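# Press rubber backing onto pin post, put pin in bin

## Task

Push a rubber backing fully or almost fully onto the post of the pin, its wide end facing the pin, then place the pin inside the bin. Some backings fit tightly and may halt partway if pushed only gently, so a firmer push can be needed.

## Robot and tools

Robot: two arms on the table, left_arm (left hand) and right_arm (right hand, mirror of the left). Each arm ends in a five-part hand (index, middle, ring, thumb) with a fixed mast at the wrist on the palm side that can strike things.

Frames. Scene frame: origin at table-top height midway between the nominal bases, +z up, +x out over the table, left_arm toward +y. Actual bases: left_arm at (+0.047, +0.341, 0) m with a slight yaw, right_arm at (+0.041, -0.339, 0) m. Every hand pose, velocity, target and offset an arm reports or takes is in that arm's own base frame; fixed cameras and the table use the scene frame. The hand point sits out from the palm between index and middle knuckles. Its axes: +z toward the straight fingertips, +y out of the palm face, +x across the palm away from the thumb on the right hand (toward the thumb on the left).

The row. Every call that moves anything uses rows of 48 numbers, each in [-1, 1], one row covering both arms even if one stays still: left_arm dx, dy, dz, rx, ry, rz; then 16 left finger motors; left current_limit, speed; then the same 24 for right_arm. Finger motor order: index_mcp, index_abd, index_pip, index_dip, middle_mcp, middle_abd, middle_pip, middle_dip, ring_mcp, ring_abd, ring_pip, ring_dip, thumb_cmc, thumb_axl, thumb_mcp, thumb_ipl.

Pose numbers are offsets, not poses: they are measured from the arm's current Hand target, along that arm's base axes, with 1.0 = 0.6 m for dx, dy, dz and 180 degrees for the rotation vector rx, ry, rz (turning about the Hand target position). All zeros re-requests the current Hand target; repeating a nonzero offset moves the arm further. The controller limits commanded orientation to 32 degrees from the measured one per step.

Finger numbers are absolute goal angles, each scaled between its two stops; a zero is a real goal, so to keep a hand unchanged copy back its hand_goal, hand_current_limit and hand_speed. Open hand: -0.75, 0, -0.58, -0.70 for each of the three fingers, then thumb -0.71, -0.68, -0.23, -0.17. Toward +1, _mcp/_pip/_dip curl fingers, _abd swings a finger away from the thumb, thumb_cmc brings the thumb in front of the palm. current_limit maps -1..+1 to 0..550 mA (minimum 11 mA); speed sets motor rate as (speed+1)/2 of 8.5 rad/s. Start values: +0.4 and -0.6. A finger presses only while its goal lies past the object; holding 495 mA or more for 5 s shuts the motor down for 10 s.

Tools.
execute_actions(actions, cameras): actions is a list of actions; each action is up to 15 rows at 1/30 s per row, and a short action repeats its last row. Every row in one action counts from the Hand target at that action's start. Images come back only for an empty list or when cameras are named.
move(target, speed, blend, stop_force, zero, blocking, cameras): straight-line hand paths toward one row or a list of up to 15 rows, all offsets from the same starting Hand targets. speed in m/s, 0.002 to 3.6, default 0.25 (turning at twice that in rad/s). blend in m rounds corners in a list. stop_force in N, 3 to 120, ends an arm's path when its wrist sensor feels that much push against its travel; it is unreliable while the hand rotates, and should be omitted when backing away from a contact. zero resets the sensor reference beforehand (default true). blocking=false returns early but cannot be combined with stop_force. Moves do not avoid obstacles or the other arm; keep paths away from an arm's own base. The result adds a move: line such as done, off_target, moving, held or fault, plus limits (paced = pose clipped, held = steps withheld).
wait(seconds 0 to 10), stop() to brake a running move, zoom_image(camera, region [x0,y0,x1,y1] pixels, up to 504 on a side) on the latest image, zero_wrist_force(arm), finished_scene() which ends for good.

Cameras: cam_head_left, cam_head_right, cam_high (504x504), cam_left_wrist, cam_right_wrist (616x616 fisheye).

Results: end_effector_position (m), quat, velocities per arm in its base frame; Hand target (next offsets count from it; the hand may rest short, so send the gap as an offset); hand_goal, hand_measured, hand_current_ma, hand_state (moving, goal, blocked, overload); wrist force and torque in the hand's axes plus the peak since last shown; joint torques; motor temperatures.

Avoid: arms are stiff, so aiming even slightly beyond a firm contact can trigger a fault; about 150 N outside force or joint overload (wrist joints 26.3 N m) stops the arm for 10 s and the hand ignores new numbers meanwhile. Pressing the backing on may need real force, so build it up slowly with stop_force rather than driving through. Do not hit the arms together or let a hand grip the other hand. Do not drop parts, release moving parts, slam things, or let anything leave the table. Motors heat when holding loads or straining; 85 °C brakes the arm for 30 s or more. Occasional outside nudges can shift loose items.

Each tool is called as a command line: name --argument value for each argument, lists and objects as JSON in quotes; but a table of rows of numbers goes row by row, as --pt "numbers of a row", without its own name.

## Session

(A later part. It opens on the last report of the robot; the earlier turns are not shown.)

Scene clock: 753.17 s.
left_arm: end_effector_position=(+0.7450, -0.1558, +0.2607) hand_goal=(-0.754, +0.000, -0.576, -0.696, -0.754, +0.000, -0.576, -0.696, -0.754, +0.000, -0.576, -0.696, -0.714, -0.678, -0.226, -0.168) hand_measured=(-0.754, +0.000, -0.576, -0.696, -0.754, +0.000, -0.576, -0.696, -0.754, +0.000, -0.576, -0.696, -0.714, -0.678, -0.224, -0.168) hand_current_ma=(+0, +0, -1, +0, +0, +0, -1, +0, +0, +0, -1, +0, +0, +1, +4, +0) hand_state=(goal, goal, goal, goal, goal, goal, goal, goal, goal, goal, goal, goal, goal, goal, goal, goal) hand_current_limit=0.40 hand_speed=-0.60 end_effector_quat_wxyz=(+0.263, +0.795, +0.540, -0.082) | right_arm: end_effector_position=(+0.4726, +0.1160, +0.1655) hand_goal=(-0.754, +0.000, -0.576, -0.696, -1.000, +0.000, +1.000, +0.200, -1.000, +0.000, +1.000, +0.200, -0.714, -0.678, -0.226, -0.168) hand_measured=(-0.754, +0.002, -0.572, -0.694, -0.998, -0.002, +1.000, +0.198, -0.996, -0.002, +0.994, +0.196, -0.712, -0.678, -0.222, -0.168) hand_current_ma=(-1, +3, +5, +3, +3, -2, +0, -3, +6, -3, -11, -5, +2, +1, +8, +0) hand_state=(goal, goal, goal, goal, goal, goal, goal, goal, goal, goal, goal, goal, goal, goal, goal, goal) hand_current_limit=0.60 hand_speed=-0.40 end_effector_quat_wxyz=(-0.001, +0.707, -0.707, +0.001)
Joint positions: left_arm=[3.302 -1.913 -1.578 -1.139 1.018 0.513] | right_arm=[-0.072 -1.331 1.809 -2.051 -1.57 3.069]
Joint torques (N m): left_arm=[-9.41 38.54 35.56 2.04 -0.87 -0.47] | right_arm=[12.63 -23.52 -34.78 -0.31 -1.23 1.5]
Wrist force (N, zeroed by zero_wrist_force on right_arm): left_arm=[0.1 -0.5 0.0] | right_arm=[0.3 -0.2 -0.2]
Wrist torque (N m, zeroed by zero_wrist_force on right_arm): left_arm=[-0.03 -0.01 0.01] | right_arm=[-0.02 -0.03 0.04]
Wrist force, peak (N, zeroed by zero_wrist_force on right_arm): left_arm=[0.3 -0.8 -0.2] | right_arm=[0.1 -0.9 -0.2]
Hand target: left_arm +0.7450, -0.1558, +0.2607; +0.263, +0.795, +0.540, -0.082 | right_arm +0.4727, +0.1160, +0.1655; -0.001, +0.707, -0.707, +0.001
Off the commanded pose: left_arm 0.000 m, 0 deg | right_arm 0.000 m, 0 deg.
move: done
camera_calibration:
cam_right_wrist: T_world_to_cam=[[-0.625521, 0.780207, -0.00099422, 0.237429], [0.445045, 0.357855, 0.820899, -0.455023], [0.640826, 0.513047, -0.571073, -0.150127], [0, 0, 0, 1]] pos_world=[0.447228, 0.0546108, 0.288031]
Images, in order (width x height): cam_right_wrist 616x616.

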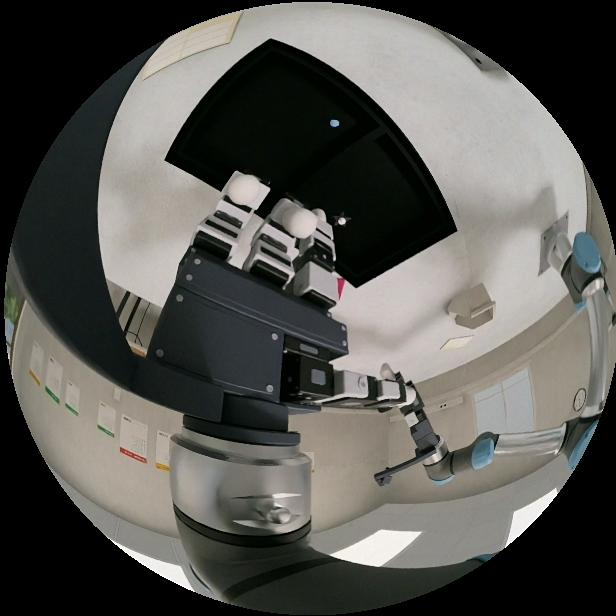

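move --pt "0 0 0 0 0 0 -0.754 0 -0.576 -0.696 -0.754 0 -0.576 -0.696 -0.754 0 -0.576 -0.696 -0.714 -0.678 -0.226 -0.168 0.4 -0.6 0.0092 0.0828 0 0 0 0 -0.754 0 -0.576 -0.696 -1 0 1 0.2 -1 0 1 0.2 -0.714 -0.678 -0.226 -0.168 0.6 -0.4" --pt "0 0 0 0 0 0 -0.754 0 -0.576 -0.696 -0.754 0 -0.576 -0.696 -0.754 0 -0.576 -0.696 -0.714 -0.678 -0.226 -0.168 0.4 -0.6 0.0092 0.0828 -0.0325 0 0 0 -0.754 0 -0.576 -0.696 -1 0 1 0.2 -1 0 1 0.2 -0.714 -0.678 -0.226 -0.168 0.6 -0.4" --speed '[0.15,0.06]' --cameras '["cam_left_wrist"]'

zoom_image --camera "cam_left_wrist" --region '[390, 125, 430, 165]'

zero_wrist_force --arm "right_arm"

Scene clock: 756.63 s.
left_arm: end_effector_position=(+0.7450, -0.1558, +0.2607) hand_goal=(-0.754, +0.000, -0.576, -0.696, -0.754, +0.000, -0.576, -0.696, -0.754, +0.000, -0.576, -0.696, -0.714, -0.678, -0.226, -0.168) hand_measured=(-0.754, +0.000, -0.576, -0.696, -0.754, +0.000, -0.576, -0.696, -0.754, +0.000, -0.576, -0.696, -0.714, -0.678, -0.224, -0.168) hand_current_ma=(+0, +0, -1, +0, +0, +0, -1, +0, +0, +0, -1, +0, +0, +1, +4, +0) hand_state=(goal, goal, goal, goal, goal, goal, goal, goal, goal, goal, goal, goal, goal, goal, goal, goal) hand_current_limit=0.40 hand_speed=-0.60 end_effector_quat_wxyz=(+0.263, +0.795, +0.540, -0.082) | right_arm: end_effector_position=(+0.4782, +0.1657, +0.1461) hand_goal=(-0.754, +0.000, -0.576, -0.696, -1.000, +0.000, +1.000, +0.200, -1.000, +0.000, +1.000, +0.200, -0.714, -0.678, -0.226, -0.168) hand_measured=(-0.754, +0.002, -0.572, -0.694, -0.998, -0.002, +1.000, +0.198, -0.996, -0.002, +0.994, +0.196, -0.712, -0.678, -0.222, -0.168) hand_current_ma=(-1, +3, +5, +3, +3, -2, +0, -3, +6, -3, -11, -5, +2, +1, +8, +0) hand_state=(goal, goal, goal, goal, goal, goal, goal, goal, goal, goal, goal, goal, goal, goal, goal, goal) hand_current_limit=0.60 hand_speed=-0.40 end_effector_quat_wxyz=(-0.001, +0.707, -0.707, +0.001)
Joint positions: left_arm=[3.302 -1.913 -1.578 -1.139 1.018 0.513] | right_arm=[0.017 -1.275 1.79 -2.089 -1.571 3.158]
Joint torques (N m): left_arm=[-9.46 39 35.38 2.02 -0.75 -0.4] | right_arm=[13.25 -26.13 -6.71 -3.94 -0.48 1.76]
Wrist force (N, zeroed by zero_wrist_force on right_arm): left_arm=[0.2 -0.7 -0.1] | right_arm=[0.0 -0.2 -0.3]
Wrist torque (N m, zeroed by zero_wrist_force on right_arm): left_arm=[-0.04 -0.02 0.03] | right_arm=[-0.03 0.01 0.01]
Wrist force, peak (N, zeroed by zero_wrist_force on right_arm): left_arm=[0.3 -0.9 0.1] | right_arm=[1.1 -0.1 -0.4]
Hand target: left_arm +0.7450, -0.1558, +0.2607; +0.263, +0.795, +0.540, -0.082 | right_arm +0.4782, +0.1657, +0.1460; -0.001, +0.707, -0.707, +0.001
Off the commanded pose: left_arm 0.000 m, 0 deg | right_arm 0.000 m, 0 deg.
move: done
camera_calibration:
cam_left_wrist: T_world_to_cam=[[-0.902269, -0.408924, 0.136715, 0.536081], [-0.338363, 0.868048, 0.363322, 0.227097], [-0.267247, 0.281555, -0.921578, 0.604581], [0, 0, 0, 1]] pos_world=[0.722103, -0.148137, 0.401369]
Images, in order (width x height): cam_left_wrist 616x616.

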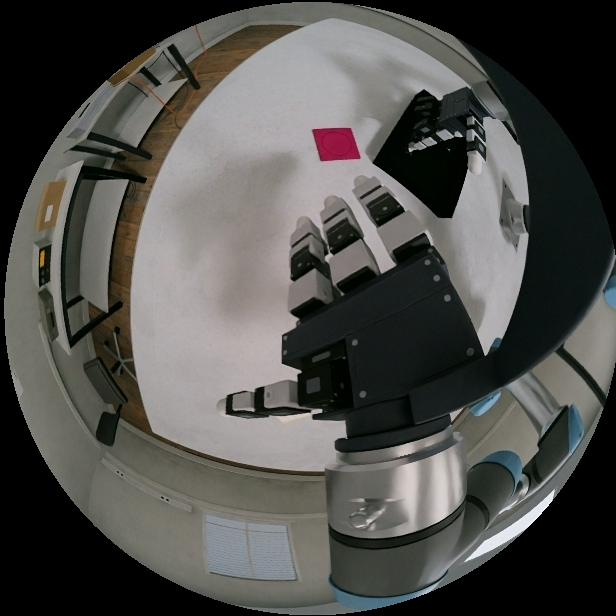

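Scaled by 12.600 from the camera's 616x616 image, which has a finer 880x880 frame.

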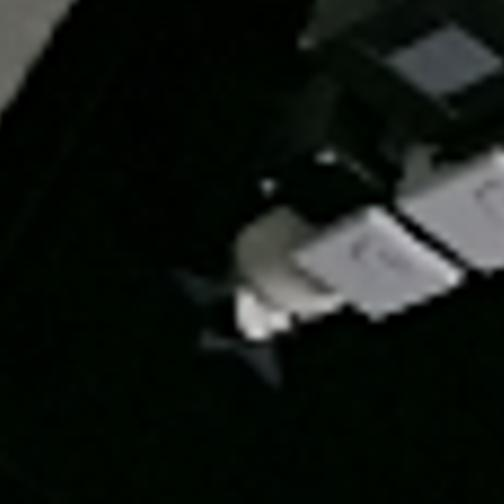

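Wrist force sensor zeroed.

move --target '[0,0,0,0,0,0,-0.754,0,-0.576,-0.696,-0.754,0,-0.576,-0.696,-0.754,0,-0.576,-0.696,-0.714,-0.678,-0.226,-0.168,0.4,-0.6,0,0,-0.02,0,0,0,-0.754,0,-0.576,-0.696,-1,0,1,0.2,-1,0,1,0.2,-0.714,-0.678,-0.226,-0.168,0.6,-0.4]' --speed 0.004 --stop_force 4 --cameras '["cam_left_wrist"]'

zoom_image --camera "cam_left_wrist" --region '[396, 138, 420, 162]'

Scene clock: 760.63 s.
left_arm: end_effector_position=(+0.7450, -0.1558, +0.2607) hand_goal=(-0.754, +0.000, -0.576, -0.696, -0.754, +0.000, -0.576, -0.696, -0.754, +0.000, -0.576, -0.696, -0.714, -0.678, -0.226, -0.168) hand_measured=(-0.754, +0.000, -0.576, -0.696, -0.754, +0.000, -0.576, -0.696, -0.754, +0.000, -0.576, -0.696, -0.714, -0.678, -0.224, -0.168) hand_current_ma=(+0, +0, -1, +0, +0, +0, -1, +0, +0, +0, -1, +0, +0, +1, +4, +0) hand_state=(goal, goal, goal, goal, goal, goal, goal, goal, goal, goal, goal, goal, goal, goal, goal, goal) hand_current_limit=0.40 hand_speed=-0.60 end_effector_quat_wxyz=(+0.263, +0.795, +0.540, -0.082) | right_arm: end_effector_position=(+0.4783, +0.1657, +0.1366) hand_goal=(-0.754, +0.000, -0.576, -0.696, -1.000, +0.000, +1.000, +0.200, -1.000, +0.000, +1.000, +0.200, -0.714, -0.678, -0.226, -0.168) hand_measured=(-0.756, +0.002, -0.576, -0.694, -0.998, -0.002, +1.000, +0.198, -0.996, -0.002, +0.994, +0.196, -0.712, -0.678, -0.222, -0.168) hand_current_ma=(-4, +2, +0, +3, +3, -2, +0, -3, +6, -3, -11, -5, +2, +1, +8, +0) hand_state=(goal, goal, goal, goal, goal, goal, goal, goal, goal, goal, goal, goal, goal, goal, goal, goal) hand_current_limit=0.60 hand_speed=-0.40 end_effector_quat_wxyz=(-0.001, +0.707, -0.707, +0.001)
Joint positions: left_arm=[3.302 -1.913 -1.578 -1.139 1.018 0.513] | right_arm=[0.017 -1.263 1.802 -2.113 -1.571 3.158]
Joint torques (N m): left_arm=[-8.73 39 34.45 2.04 -0.91 -0.62] | right_arm=[13.21 -40 -31.88 -0.03 0.49 1.71]
Wrist force (N, zeroed by zero_wrist_force on right_arm): left_arm=[0.0 -0.6 -0.1] | right_arm=[0.3 -0.5 -3.3]
Wrist torque (N m, zeroed by zero_wrist_force on right_arm): left_arm=[-0.03 0.00 0.01] | right_arm=[0.29 -0.13 0.02]
Wrist force, peak (N, zeroed by zero_wrist_force on right_arm): left_arm=[0.2 -0.8 -0.2] | right_arm=[0.2 -0.6 -4.7]
Hand target: left_arm +0.7450, -0.1558, +0.2607; +0.263, +0.795, +0.540, -0.082 | right_arm +0.4783, +0.1657, +0.1366; -0.001, +0.707, -0.707, +0.001 (not the last commanded pose)
Off the commanded pose: left_arm 0.000 m, 0 deg | right_arm 0.003 m, 0 deg.
move: contact (right_arm)
camera_calibration:
cam_left_wrist: T_world_to_cam=[[-0.902269, -0.408924, 0.136715, 0.536081], [-0.338363, 0.868048, 0.363322, 0.227097], [-0.267247, 0.281555, -0.921578, 0.604581], [0, 0, 0, 1]] pos_world=[0.722103, -0.148137, 0.401369]
Images, in order (width x height): cam_left_wrist 616x616.

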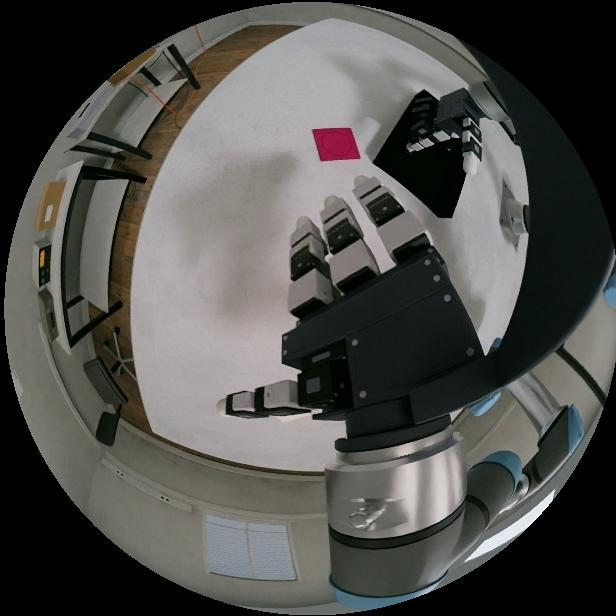

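Scaled by 21.000 from the camera's 616x616 image, which has a finer 880x880 frame.

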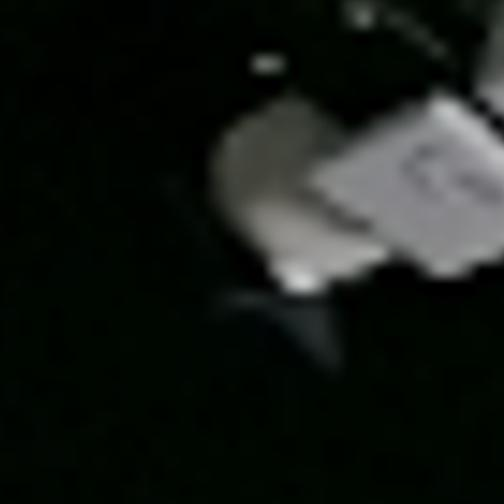

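move --target '[0,0,0,0,0,0,-0.754,0,-0.576,-0.696,-0.754,0,-0.576,-0.696,-0.754,0,-0.576,-0.696,-0.714,-0.678,-0.226,-0.168,0.4,-0.6,0,0,-0.01,0,0,0,-0.754,0,-0.576,-0.696,-1,0,1,0.2,-1,0,1,0.2,-0.714,-0.678,-0.226,-0.168,0.6,-0.4]' --speed 0.003 --stop_force 12 --zero false --cameras '["cam_left_wrist"]'

zoom_image --camera "cam_left_wrist" --region '[396, 138, 420, 162]'

Scene clock: 763.67 s.
left_arm: end_effector_position=(+0.7450, -0.1558, +0.2607) hand_goal=(-0.754, +0.000, -0.576, -0.696, -0.754, +0.000, -0.576, -0.696, -0.754, +0.000, -0.576, -0.696, -0.714, -0.678, -0.226, -0.168) hand_measured=(-0.754, +0.000, -0.576, -0.696, -0.754, +0.000, -0.576, -0.696, -0.754, +0.000, -0.576, -0.696, -0.714, -0.678, -0.224, -0.168) hand_current_ma=(+0, +0, -1, +0, +0, +0, -1, +0, +0, +0, -1, +0, +0, +1, +4, +0) hand_state=(goal, goal, goal, goal, goal, goal, goal, goal, goal, goal, goal, goal, goal, goal, goal, goal) hand_current_limit=0.40 hand_speed=-0.60 end_effector_quat_wxyz=(+0.263, +0.795, +0.540, -0.082) | right_arm: end_effector_position=(+0.4783, +0.1657, +0.1306) hand_goal=(-0.754, +0.000, -0.576, -0.696, -1.000, +0.000, +1.000, +0.200, -1.000, +0.000, +1.000, +0.200, -0.714, -0.678, -0.226, -0.168) hand_measured=(-0.756, -0.002, -0.580, -0.700, -0.998, -0.002, +1.000, +0.198, -0.996, -0.002, +0.994, +0.196, -0.712, -0.678, -0.222, -0.168) hand_current_ma=(-4, -2, -5, -5, +3, -2, +0, -3, +6, -3, -11, -5, +2, +1, +8, +0) hand_state=(goal, goal, goal, goal, goal, goal, goal, goal, goal, goal, goal, goal, goal, goal, goal, goal) hand_current_limit=0.60 hand_speed=-0.40 end_effector_quat_wxyz=(-0.001, +0.707, -0.707, +0.001)
Joint positions: left_arm=[3.302 -1.913 -1.578 -1.139 1.018 0.513] | right_arm=[0.017 -1.256 1.81 -2.128 -1.571 3.158]
Joint torques (N m): left_arm=[-8.99 38.54 35.02 2.05 -0.89 -0.69] | right_arm=[11.76 -25.35 -5.6 -3.96 0.37 1.63]
Wrist force (N, zeroed by zero_wrist_force on right_arm): left_arm=[0.2 -0.6 -0.1] | right_arm=[0.2 -0.1 -0.1]
Wrist torque (N m, zeroed by zero_wrist_force on right_arm): left_arm=[-0.03 -0.01 0.02] | right_arm=[0.02 -0.03 0.01]
Wrist force, peak (N, zeroed by zero_wrist_force on right_arm): left_arm=[0.3 -0.7 -0.1] | right_arm=[0.0 -0.8 -6.5]
Hand target: left_arm +0.7450, -0.1558, +0.2607; +0.263, +0.795, +0.540, -0.082 | right_arm +0.4783, +0.1657, +0.1306; -0.001, +0.707, -0.707, +0.001
Off the commanded pose: left_arm 0.000 m, 0 deg | right_arm 0.000 m, 0 deg.
move: done
camera_calibration:
cam_left_wrist: T_world_to_cam=[[-0.902269, -0.408924, 0.136715, 0.536081], [-0.338363, 0.868048, 0.363322, 0.227097], [-0.267247, 0.281555, -0.921578, 0.604581], [0, 0, 0, 1]] pos_world=[0.722103, -0.148137, 0.401369]
Images, in order (width x height): cam_left_wrist 616x616.

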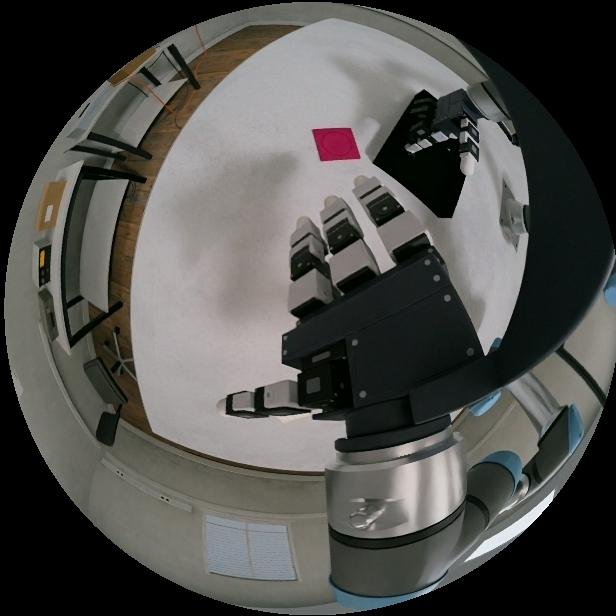

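Scaled by 21.000 from the camera's 616x616 image, which has a finer 880x880 frame.

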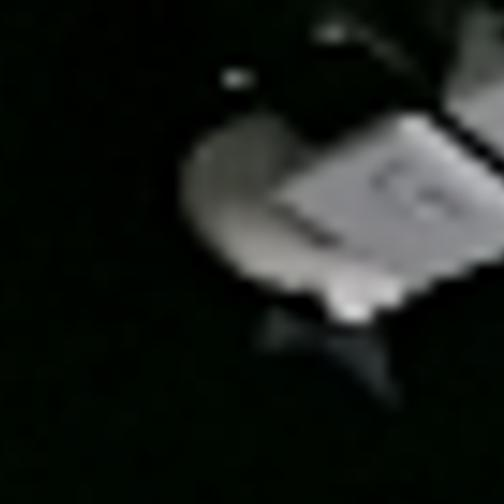

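move --target '[0,0,0,0,0,0,-0.754,0,-0.576,-0.696,-0.754,0,-0.576,-0.696,-0.754,0,-0.576,-0.696,-0.714,-0.678,-0.226,-0.168,0.4,-0.6,0,0,0.0157,0,0,0,-0.754,0,-0.576,-0.696,-1,0,1,0.2,-1,0,1,0.2,-0.714,-0.678,-0.226,-0.168,0.6,-0.4]' --speed 0.03 --cameras '["cam_right_wrist", "cam_left_wrist"]'

zoom_image --camera "cam_right_wrist" --region '[300, 195, 340, 235]'

zoom_image --camera "cam_left_wrist" --region '[396, 138, 420, 162]'

Scene clock: 767.07 s.
left_arm: end_effector_position=(+0.7450, -0.1558, +0.2607) hand_goal=(-0.754, +0.000, -0.576, -0.696, -0.754, +0.000, -0.576, -0.696, -0.754, +0.000, -0.576, -0.696, -0.714, -0.678, -0.226, -0.168) hand_measured=(-0.754, +0.000, -0.576, -0.696, -0.754, +0.000, -0.576, -0.696, -0.754, +0.000, -0.576, -0.696, -0.714, -0.678, -0.224, -0.168) hand_current_ma=(+0, +0, -1, +0, +0, +0, -1, +0, +0, +0, -1, +0, +0, +1, +4, +0) hand_state=(goal, goal, goal, goal, goal, goal, goal, goal, goal, goal, goal, goal, goal, goal, goal, goal) hand_current_limit=0.40 hand_speed=-0.60 end_effector_quat_wxyz=(+0.263, +0.795, +0.540, -0.082) | right_arm: end_effector_position=(+0.4783, +0.1657, +0.1400) hand_goal=(-0.754, +0.000, -0.576, -0.696, -1.000, +0.000, +1.000, +0.200, -1.000, +0.000, +1.000, +0.200, -0.714, -0.678, -0.226, -0.168) hand_measured=(-0.756, -0.002, -0.578, -0.698, -0.998, -0.002, +1.000, +0.198, -0.996, -0.002, +0.994, +0.196, -0.712, -0.678, -0.222, -0.168) hand_current_ma=(-2, -2, -3, -4, +3, -2, +0, -3, +6, -3, -11, -5, +2, +1, +8, +0) hand_state=(goal, goal, goal, goal, goal, goal, goal, goal, goal, goal, goal, goal, goal, goal, goal, goal) hand_current_limit=0.60 hand_speed=-0.40 end_effector_quat_wxyz=(-0.001, +0.707, -0.707, +0.001)
Joint positions: left_arm=[3.302 -1.913 -1.578 -1.139 1.018 0.513] | right_arm=[0.017 -1.267 1.798 -2.104 -1.571 3.158]
Joint torques (N m): left_arm=[-8.8 38.34 35.26 1.87 -0.82 -0.53] | right_arm=[10.87 -40.8 -33.66 -0.66 0.58 1.51]
Wrist force (N, zeroed by zero_wrist_force on right_arm): left_arm=[0.3 -0.5 -0.2] | right_arm=[0.3 0.0 0.1]
Wrist torque (N m, zeroed by zero_wrist_force on right_arm): left_arm=[-0.02 -0.04 0.03] | right_arm=[0.00 -0.04 0.02]
Wrist force, peak (N, zeroed by zero_wrist_force on right_arm): left_arm=[0.2 -0.9 -0.1] | right_arm=[0.6 -0.4 0.2]
Hand target: left_arm +0.7450, -0.1558, +0.2607; +0.263, +0.795, +0.540, -0.082 | right_arm +0.4783, +0.1657, +0.1400; -0.001, +0.707, -0.707, +0.001
Off the commanded pose: left_arm 0.000 m, 0 deg | right_arm 0.000 m, 0 deg.
move: done
camera_calibration:
cam_left_wrist: T_world_to_cam=[[-0.902269, -0.408924, 0.136715, 0.536081], [-0.338363, 0.868048, 0.363322, 0.227097], [-0.267247, 0.281555, -0.921578, 0.604581], [0, 0, 0, 1]] pos_world=[0.722103, -0.148137, 0.401369]
cam_right_wrist: T_world_to_cam=[[-0.625521, 0.780207, -0.00099422, 0.20213], [0.445045, 0.357855, 0.820899, -0.454368], [0.640826, 0.513047, -0.571073, -0.193776], [0, 0, 0, 1]] pos_world=[0.452828, 0.104311, 0.262531]
Images, in order (width x height): cam_left_wrist 616x616, cam_right_wrist 616x616.

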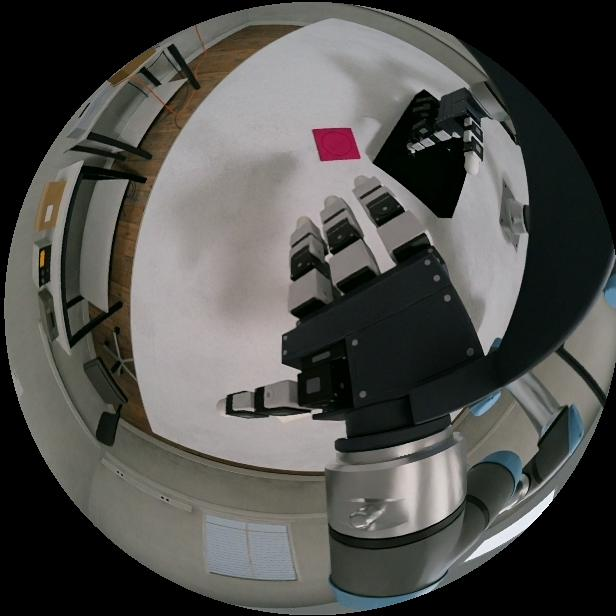

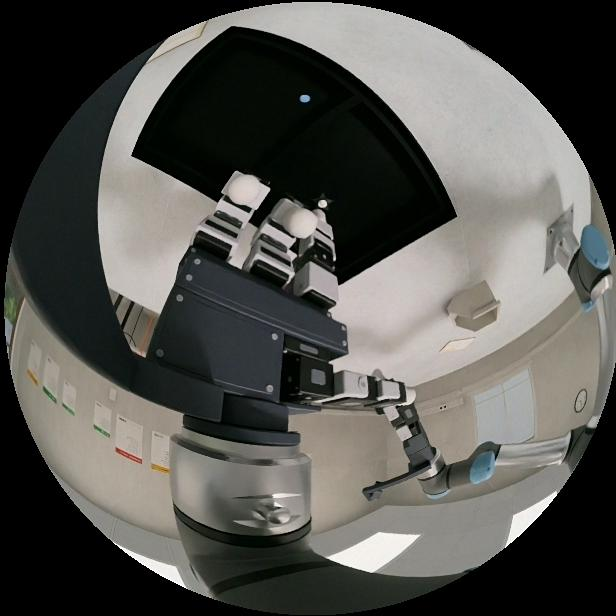

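Scaled by 12.600 from the camera's 616x616 image, which has a finer 880x880 frame.

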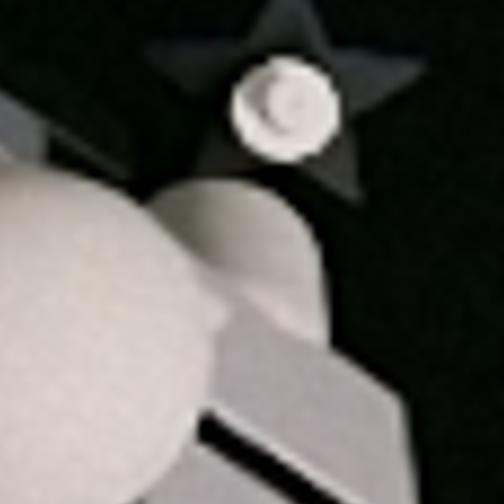

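Scaled by 21.000 from the camera's 616x616 image, which has a finer 880x880 frame.

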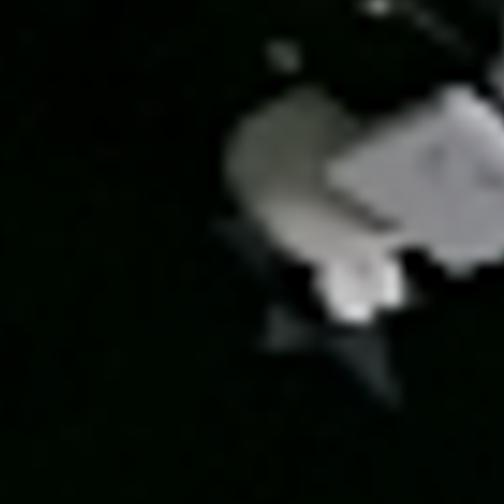

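wait --seconds 0.1 --cameras '["cam_high","cam_head_left","cam_head_right"]'

zoom_image --camera "cam_high" --region '[200, 320, 250, 370]'

Scene clock: 770.17 s.
left_arm: end_effector_position=(+0.7450, -0.1558, +0.2607) hand_goal=(-0.754, +0.000, -0.576, -0.696, -0.754, +0.000, -0.576, -0.696, -0.754, +0.000, -0.576, -0.696, -0.714, -0.678, -0.226, -0.168) hand_measured=(-0.754, +0.000, -0.576, -0.696, -0.754, +0.000, -0.576, -0.696, -0.754, +0.000, -0.576, -0.696, -0.714, -0.678, -0.224, -0.168) hand_current_ma=(+0, +0, -1, +0, +0, +0, -1, +0, +0, +0, -1, +0, +0, +1, +4, +0) hand_state=(goal, goal, goal, goal, goal, goal, goal, goal, goal, goal, goal, goal, goal, goal, goal, goal) hand_current_limit=0.40 hand_speed=-0.60 end_effector_quat_wxyz=(+0.263, +0.795, +0.540, -0.082) | right_arm: end_effector_position=(+0.4783, +0.1657, +0.1400) hand_goal=(-0.754, +0.000, -0.576, -0.696, -1.000, +0.000, +1.000, +0.200, -1.000, +0.000, +1.000, +0.200, -0.714, -0.678, -0.226, -0.168) hand_measured=(-0.756, -0.002, -0.578, -0.698, -0.998, -0.002, +1.000, +0.198, -0.996, -0.002, +0.994, +0.196, -0.712, -0.678, -0.222, -0.168) hand_current_ma=(-2, -2, -3, -4, +3, -2, +0, -3, +6, -3, -11, -5, +2, +1, +8, +0) hand_state=(goal, goal, goal, goal, goal, goal, goal, goal, goal, goal, goal, goal, goal, goal, goal, goal) hand_current_limit=0.60 hand_speed=-0.40 end_effector_quat_wxyz=(-0.001, +0.707, -0.707, +0.001)
Joint positions: left_arm=[3.302 -1.913 -1.578 -1.139 1.018 0.513] | right_arm=[0.017 -1.267 1.798 -2.104 -1.571 3.158]
Joint torques (N m): left_arm=[-8.96 38.21 34.5 2.06 -0.87 -0.8] | right_arm=[10.39 -42.08 -34.07 -0.33 -0.1 1.59]
Wrist force (N, zeroed by zero_wrist_force on right_arm): left_arm=[0.3 -0.4 -0.3] | right_arm=[0.2 0.0 0.2]
Wrist torque (N m, zeroed by zero_wrist_force on right_arm): left_arm=[0.00 -0.03 0.03] | right_arm=[-0.01 -0.03 0.02]
Wrist force, peak (N, zeroed by zero_wrist_force on right_arm): left_arm=[0.3 -0.8 -0.1] | right_arm=[0.6 -0.1 0.4]
Hand target: left_arm +0.7450, -0.1558, +0.2607; +0.263, +0.795, +0.540, -0.082 | right_arm +0.4783, +0.1657, +0.1400; -0.001, +0.707, -0.707, +0.001
Off the commanded pose: left_arm 0.000 m, 0 deg | right_arm 0.000 m, 0 deg.
wait: 0.10 s; at rest from the start
Images, in order (width x height): cam_head_left 504x504, cam_head_right 504x504, cam_high 504x504.

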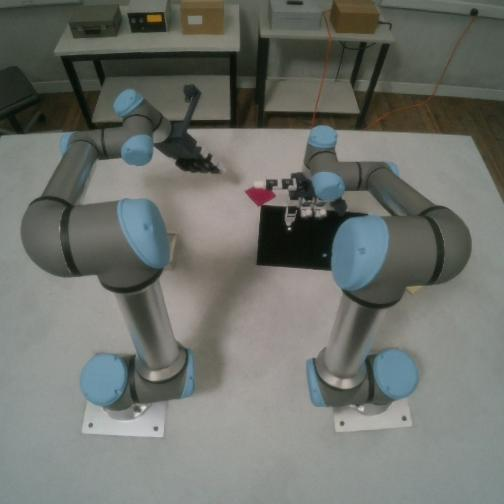

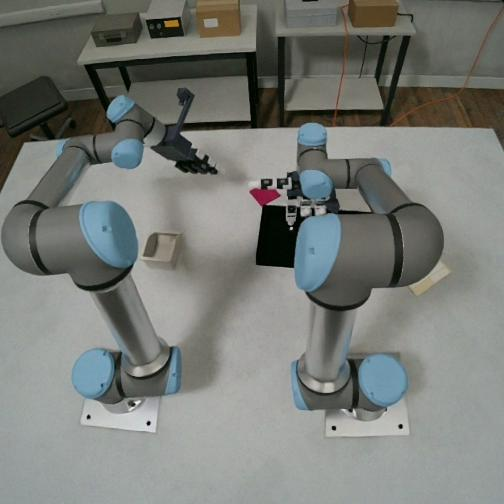

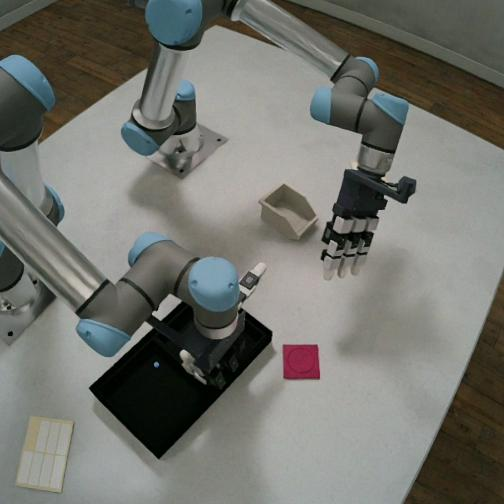

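Scaled by 10.080 from the camera's 504x504 image, which has a finer 720x720 frame.

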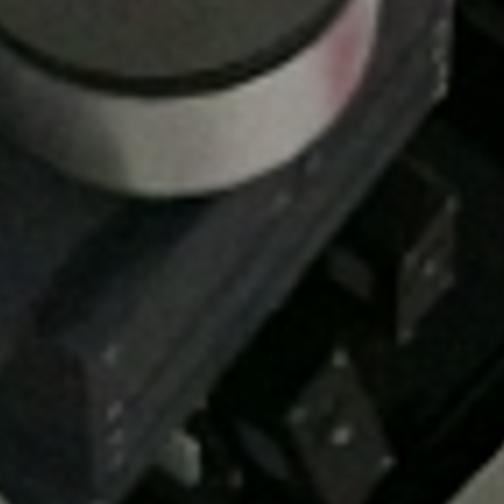

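zoom_image --camera "cam_head_left" --region '[275, 205, 305, 235]'

zoom_image --camera "cam_head_right" --region '[275, 205, 305, 235]'

Scaled by 16.800 from the camera's 504x504 image, which has a finer 720x720 frame.

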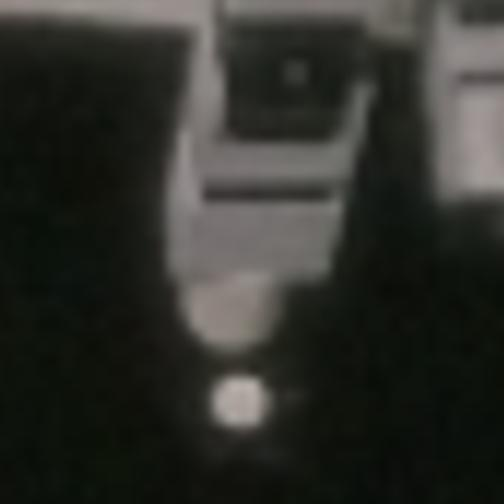

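Scaled by 16.800 from the camera's 504x504 image, which has a finer 720x720 frame.

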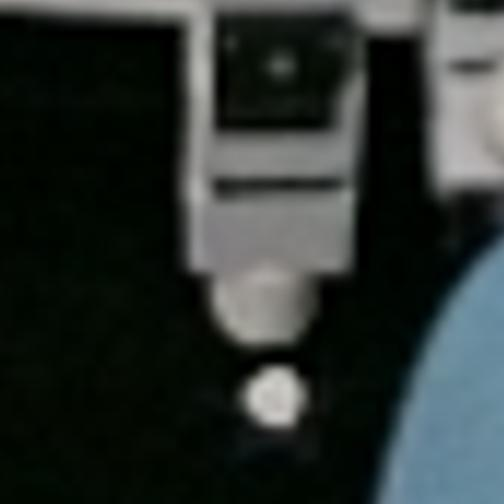

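zoom_image --camera "cam_head_left" --region '[283, 222, 297, 236]'

zoom_image --camera "cam_head_right" --region '[285, 222, 299, 236]'

zoom_image --camera "cam_high" --region '[195, 345, 235, 385]'

Scaled by 36.000 from the camera's 504x504 image, which has a finer 720x720 frame.

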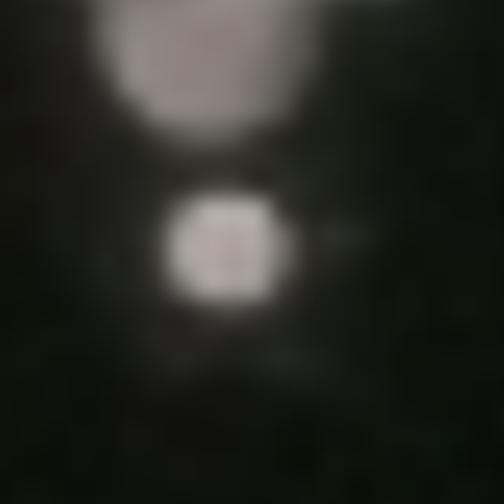

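Scaled by 36.000 from the camera's 504x504 image, which has a finer 720x720 frame.

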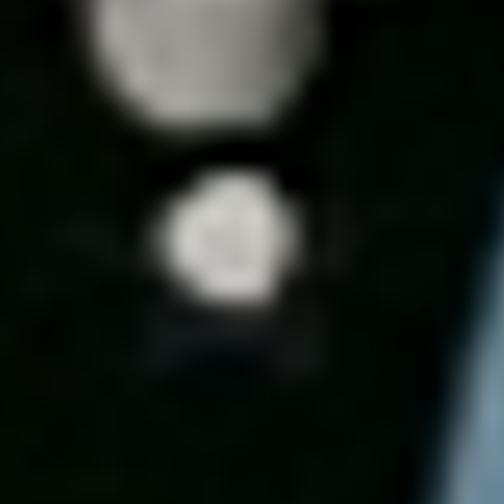

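Scaled by 12.600 from the camera's 504x504 image, which has a finer 720x720 frame.

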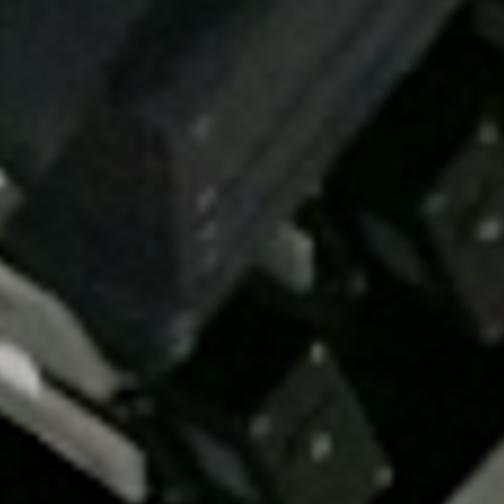

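zoom_image --camera "cam_head_left" --region '[280, 190, 330, 240]'

zoom_image --camera "cam_head_right" --region '[280, 190, 330, 240]'

wait --seconds 0.1 --cameras '["cam_left_wrist"]'

zoom_image --camera "cam_left_wrist" --region '[400, 90, 490, 180]'

Scaled by 10.080 from the camera's 504x504 image, which has a finer 720x720 frame.

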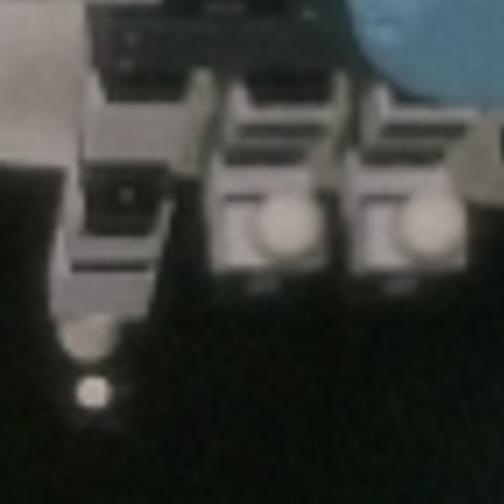

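Scaled by 10.080 from the camera's 504x504 image, which has a finer 720x720 frame.

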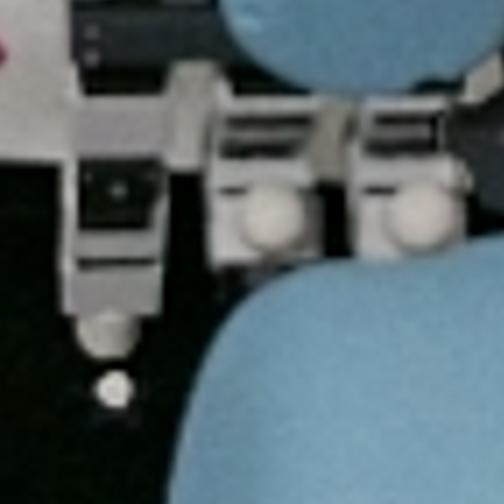

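Scene clock: 782.80 s.
left_arm: end_effector_position=(+0.7450, -0.1558, +0.2607) hand_goal=(-0.754, +0.000, -0.576, -0.696, -0.754, +0.000, -0.576, -0.696, -0.754, +0.000, -0.576, -0.696, -0.714, -0.678, -0.226, -0.168) hand_measured=(-0.754, +0.000, -0.576, -0.696, -0.754, +0.000, -0.576, -0.696, -0.754, +0.000, -0.576, -0.696, -0.714, -0.678, -0.224, -0.168) hand_current_ma=(+0, +0, -1, +0, +0, +0, -1, +0, +0, +0, -1, +0, +0, +1, +4, +0) hand_state=(goal, goal, goal, goal, goal, goal, goal, goal, goal, goal, goal, goal, goal, goal, goal, goal) hand_current_limit=0.40 hand_speed=-0.60 end_effector_quat_wxyz=(+0.263, +0.795, +0.540, -0.082) | right_arm: end_effector_position=(+0.4783, +0.1657, +0.1400) hand_goal=(-0.754, +0.000, -0.576, -0.696, -1.000, +0.000, +1.000, +0.200, -1.000, +0.000, +1.000, +0.200, -0.714, -0.678, -0.226, -0.168) hand_measured=(-0.756, -0.002, -0.578, -0.698, -0.998, -0.002, +1.000, +0.198, -0.996, -0.002, +0.994, +0.196, -0.712, -0.678, -0.222, -0.168) hand_current_ma=(-2, -2, -3, -4, +3, -2, +0, -3, +6, -3, -11, -5, +2, +1, +8, +0) hand_state=(goal, goal, goal, goal, goal, goal, goal, goal, goal, goal, goal, goal, goal, goal, goal, goal) hand_current_limit=0.60 hand_speed=-0.40 end_effector_quat_wxyz=(-0.001, +0.707, -0.707, +0.001)
Joint positions: left_arm=[3.302 -1.913 -1.578 -1.139 1.018 0.513] | right_arm=[0.017 -1.267 1.798 -2.104 -1.571 3.158]
Joint torques (N m): left_arm=[-9.16 39.42 34.4 2.16 -0.98 -0.7] | right_arm=[10.09 -41.27 -33.46 -0.37 -0.84 1.45]
Wrist force (N, zeroed by zero_wrist_force on right_arm): left_arm=[0.2 -0.6 -0.2] | right_arm=[0.2 -0.1 0.3]
Wrist torque (N m, zeroed by zero_wrist_force on right_arm): left_arm=[-0.03 -0.03 0.02] | right_arm=[-0.04 -0.03 0.01]
Wrist force, peak (N, zeroed by zero_wrist_force on right_arm): left_arm=[0.5 -0.6 -0.2] | right_arm=[0.5 -0.2 0.3]
Hand target: left_arm +0.7450, -0.1558, +0.2607; +0.263, +0.795, +0.540, -0.082 | right_arm +0.4783, +0.1657, +0.1400; -0.001, +0.707, -0.707, +0.001
Off the commanded pose: left_arm 0.000 m, 0 deg | right_arm 0.000 m, 0 deg.
wait: 0.10 s; at rest from the start
camera_calibration:
cam_left_wrist: T_world_to_cam=[[-0.902269, -0.408924, 0.136715, 0.536081], [-0.338363, 0.868048, 0.363322, 0.227097], [-0.267247, 0.281555, -0.921578, 0.604581], [0, 0, 0, 1]] pos_world=[0.722103, -0.148137, 0.401369]
Images, in order (width x height): cam_left_wrist 616x616.

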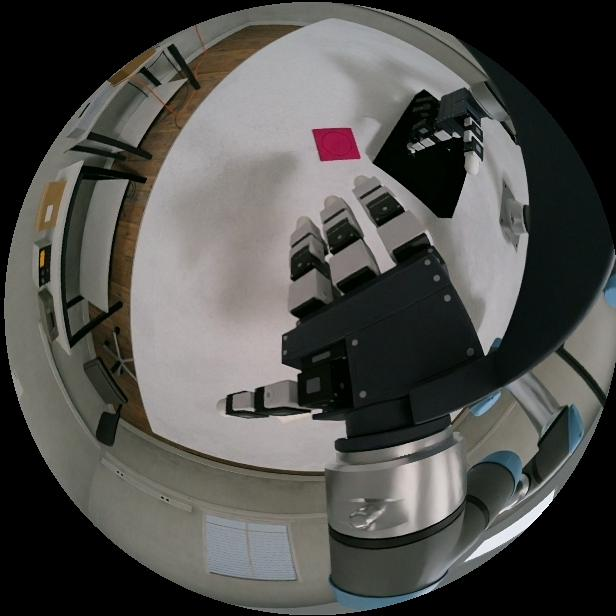

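Scaled by 5.600 from the camera's 616x616 image, which has a finer 880x880 frame.

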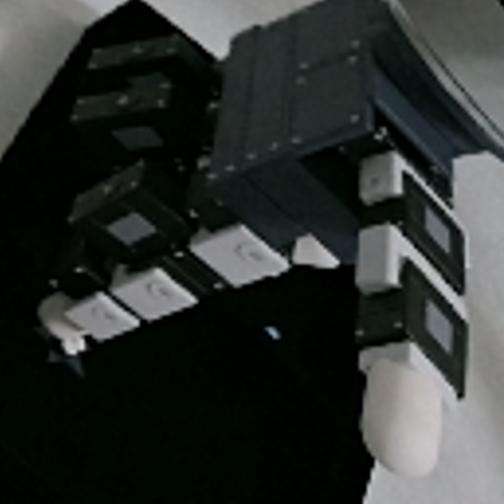

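move --pt "0 0 0 0 0 0 -0.754 0 -0.576 -0.696 -0.754 0 -0.576 -0.696 -0.754 0 -0.576 -0.696 -0.714 -0.678 -0.226 -0.168 0.4 -0.6 0 0 0.1 0 0 0 -0.754 0 -0.576 -0.696 -1 0 1 0.2 -1 0 1 0.2 -0.714 -0.678 -0.226 -0.168 0.6 -0.4" --pt "0 0 0 0 0 0 -0.754 0 -0.576 -0.696 -0.754 0 -0.576 -0.696 -0.754 0 -0.576 -0.696 -0.714 -0.678 -0.226 -0.168 0.4 -0.6 0.0995 0.1593 0.1 0 0 -0.5 -1 0 1 0.2 -1 0 1 0.2 -1 0 1 0.2 -0.714 -0.678 -0.226 -0.168 0.6 -0.4" --speed '[0.15,0.4]' --cameras '["cam_left_wrist","cam_right_wrist","cam_head_left","cam_head_right"]'

Scene clock: 790.07 s.
left_arm: end_effector_position=(+0.7450, -0.1558, +0.2607) hand_goal=(-0.754, +0.000, -0.576, -0.696, -0.754, +0.000, -0.576, -0.696, -0.754, +0.000, -0.576, -0.696, -0.714, -0.678, -0.226, -0.168) hand_measured=(-0.754, +0.000, -0.576, -0.696, -0.754, +0.000, -0.576, -0.696, -0.754, +0.000, -0.576, -0.696, -0.714, -0.678, -0.224, -0.168) hand_current_ma=(+0, +0, -1, +0, +0, +0, -1, +0, +0, +0, -1, +0, +0, +1, +4, +0) hand_state=(goal, goal, goal, goal, goal, goal, goal, goal, goal, goal, goal, goal, goal, goal, goal, goal) hand_current_limit=0.40 hand_speed=-0.60 end_effector_quat_wxyz=(+0.263, +0.795, +0.540, -0.082) | right_arm: end_effector_position=(+0.5380, +0.2613, +0.2000) hand_goal=(-1.000, +0.000, +1.000, +0.200, -1.000, +0.000, +1.000, +0.200, -1.000, +0.000, +1.000, +0.200, -0.714, -0.678, -0.226, -0.168) hand_measured=(-0.996, -0.002, +0.992, +0.196, -0.998, -0.002, +1.000, +0.198, -0.996, -0.002, +0.994, +0.196, -0.712, -0.678, -0.222, -0.168) hand_current_ma=(+8, -2, -14, -4, +3, -2, +0, -3, +6, -3, -11, -5, +2, +1, +8, +0) hand_state=(goal, goal, goal, goal, goal, goal, goal, goal, goal, goal, goal, goal, goal, goal, goal, goal) hand_current_limit=0.60 hand_speed=-0.40 end_effector_quat_wxyz=(+0.000, +0.000, +1.000, -0.001)
Joint positions: left_arm=[3.302 -1.913 -1.578 -1.139 1.018 0.513] | right_arm=[0.084 -1.412 1.811 -1.97 -1.574 4.795]
Joint torques (N m): left_arm=[-8.91 38.85 34.79 2 -0.93 -0.97] | right_arm=[13.65 -35.86 -7.12 -0.41 -0.56 1.68]
Wrist force (N, zeroed by zero_wrist_force on right_arm): left_arm=[0.2 -0.3 -0.2] | right_arm=[0.5 -0.1 0.3]
Wrist torque (N m, zeroed by zero_wrist_force on right_arm): left_arm=[0.00 -0.02 0.02] | right_arm=[-0.01 -0.08 0.04]
Wrist force, peak (N, zeroed by zero_wrist_force on right_arm): left_arm=[0.3 -0.8 -0.2] | right_arm=[0.1 0.0 1.2]
Hand target: left_arm +0.7450, -0.1558, +0.2607; +0.263, +0.795, +0.540, -0.082 | right_arm +0.5380, +0.2613, +0.2000; +0.000, +0.000, +1.000, -0.001
Off the commanded pose: left_arm 0.000 m, 0 deg | right_arm 0.000 m, 0 deg.
move: done
camera_calibration:
cam_left_wrist: T_world_to_cam=[[-0.902269, -0.408924, 0.136715, 0.536081], [-0.338363, 0.868048, 0.363322, 0.227097], [-0.267247, 0.281555, -0.921578, 0.604581], [0, 0, 0, 1]] pos_world=[0.722103, -0.148137, 0.401369]
cam_right_wrist: T_world_to_cam=[[0.780207, 0.625521, -0.00099422, -0.550776], [0.357855, -0.445045, 0.820899, -0.307787], [0.513047, -0.640826, -0.571073, 0.123481], [0, 0, 0, 1]] pos_world=[0.476511, 0.286672, 0.322631]
Images, in order (width x height): cam_head_left 504x504, cam_head_right 504x504, cam_left_wrist 616x616, cam_right_wrist 616x616.

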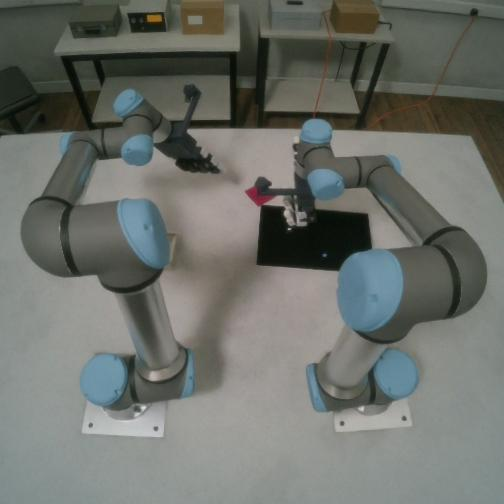

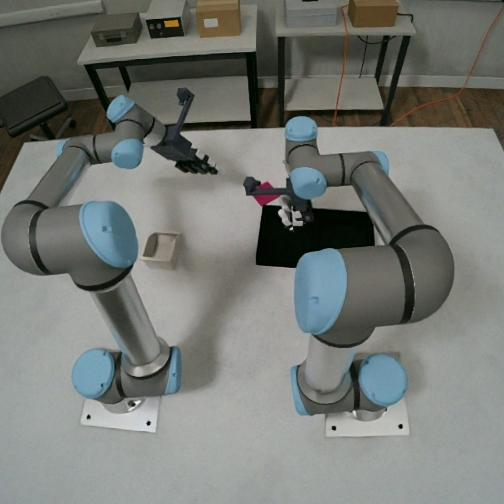

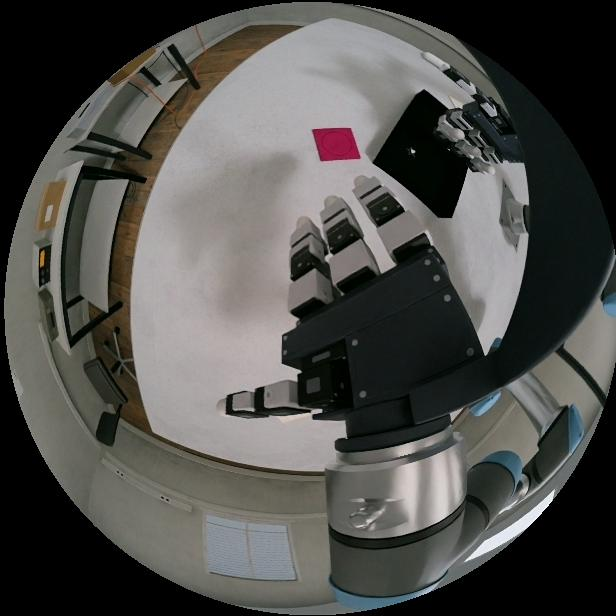

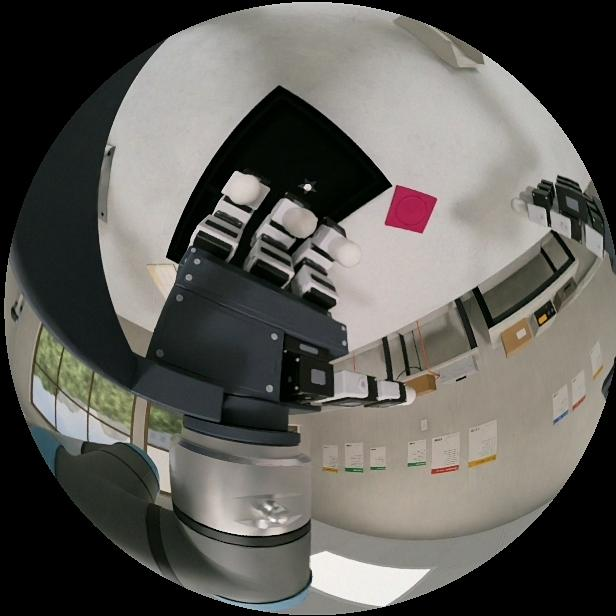

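zoom_image --camera "cam_right_wrist" --region '[294, 170, 324, 200]'

zoom_image --camera "cam_left_wrist" --region '[400, 140, 424, 164]'

zoom_image --camera "cam_head_left" --region '[265, 185, 315, 235]'

zoom_image --camera "cam_left_wrist" --region '[415, 80, 515, 180]'

Scaled by 16.800 from the camera's 616x616 image, which has a finer 880x880 frame.

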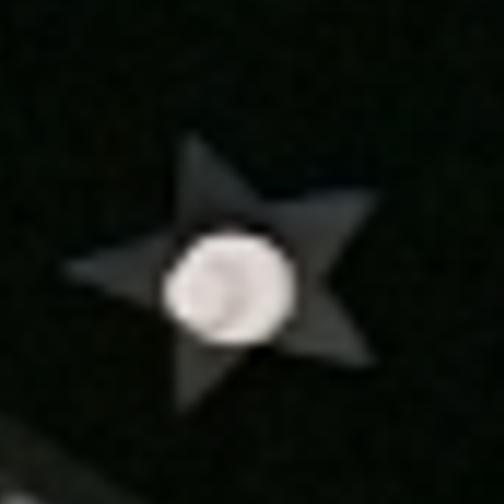

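Scaled by 21.000 from the camera's 616x616 image, which has a finer 880x880 frame.

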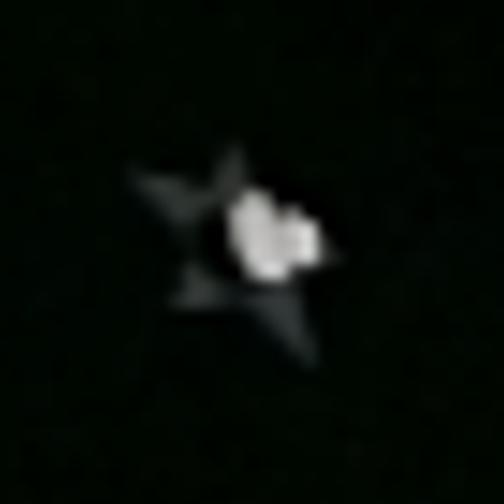

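Scaled by 10.080 from the camera's 504x504 image, which has a finer 720x720 frame.

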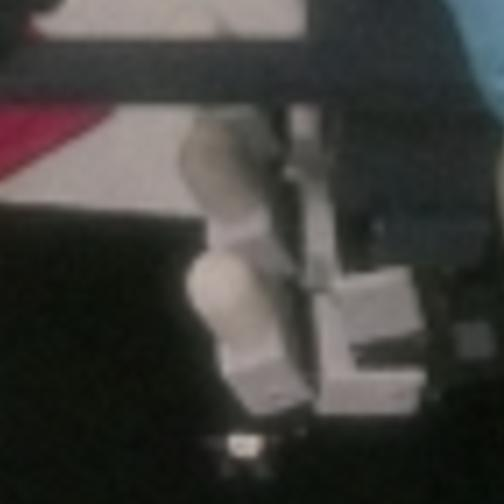

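Scaled by 5.040 from the camera's 616x616 image, which has a finer 880x880 frame.

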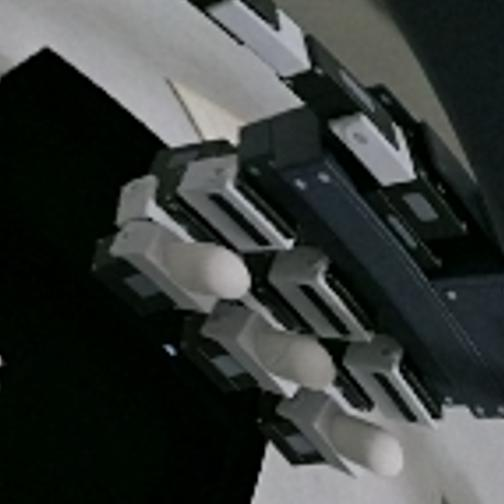

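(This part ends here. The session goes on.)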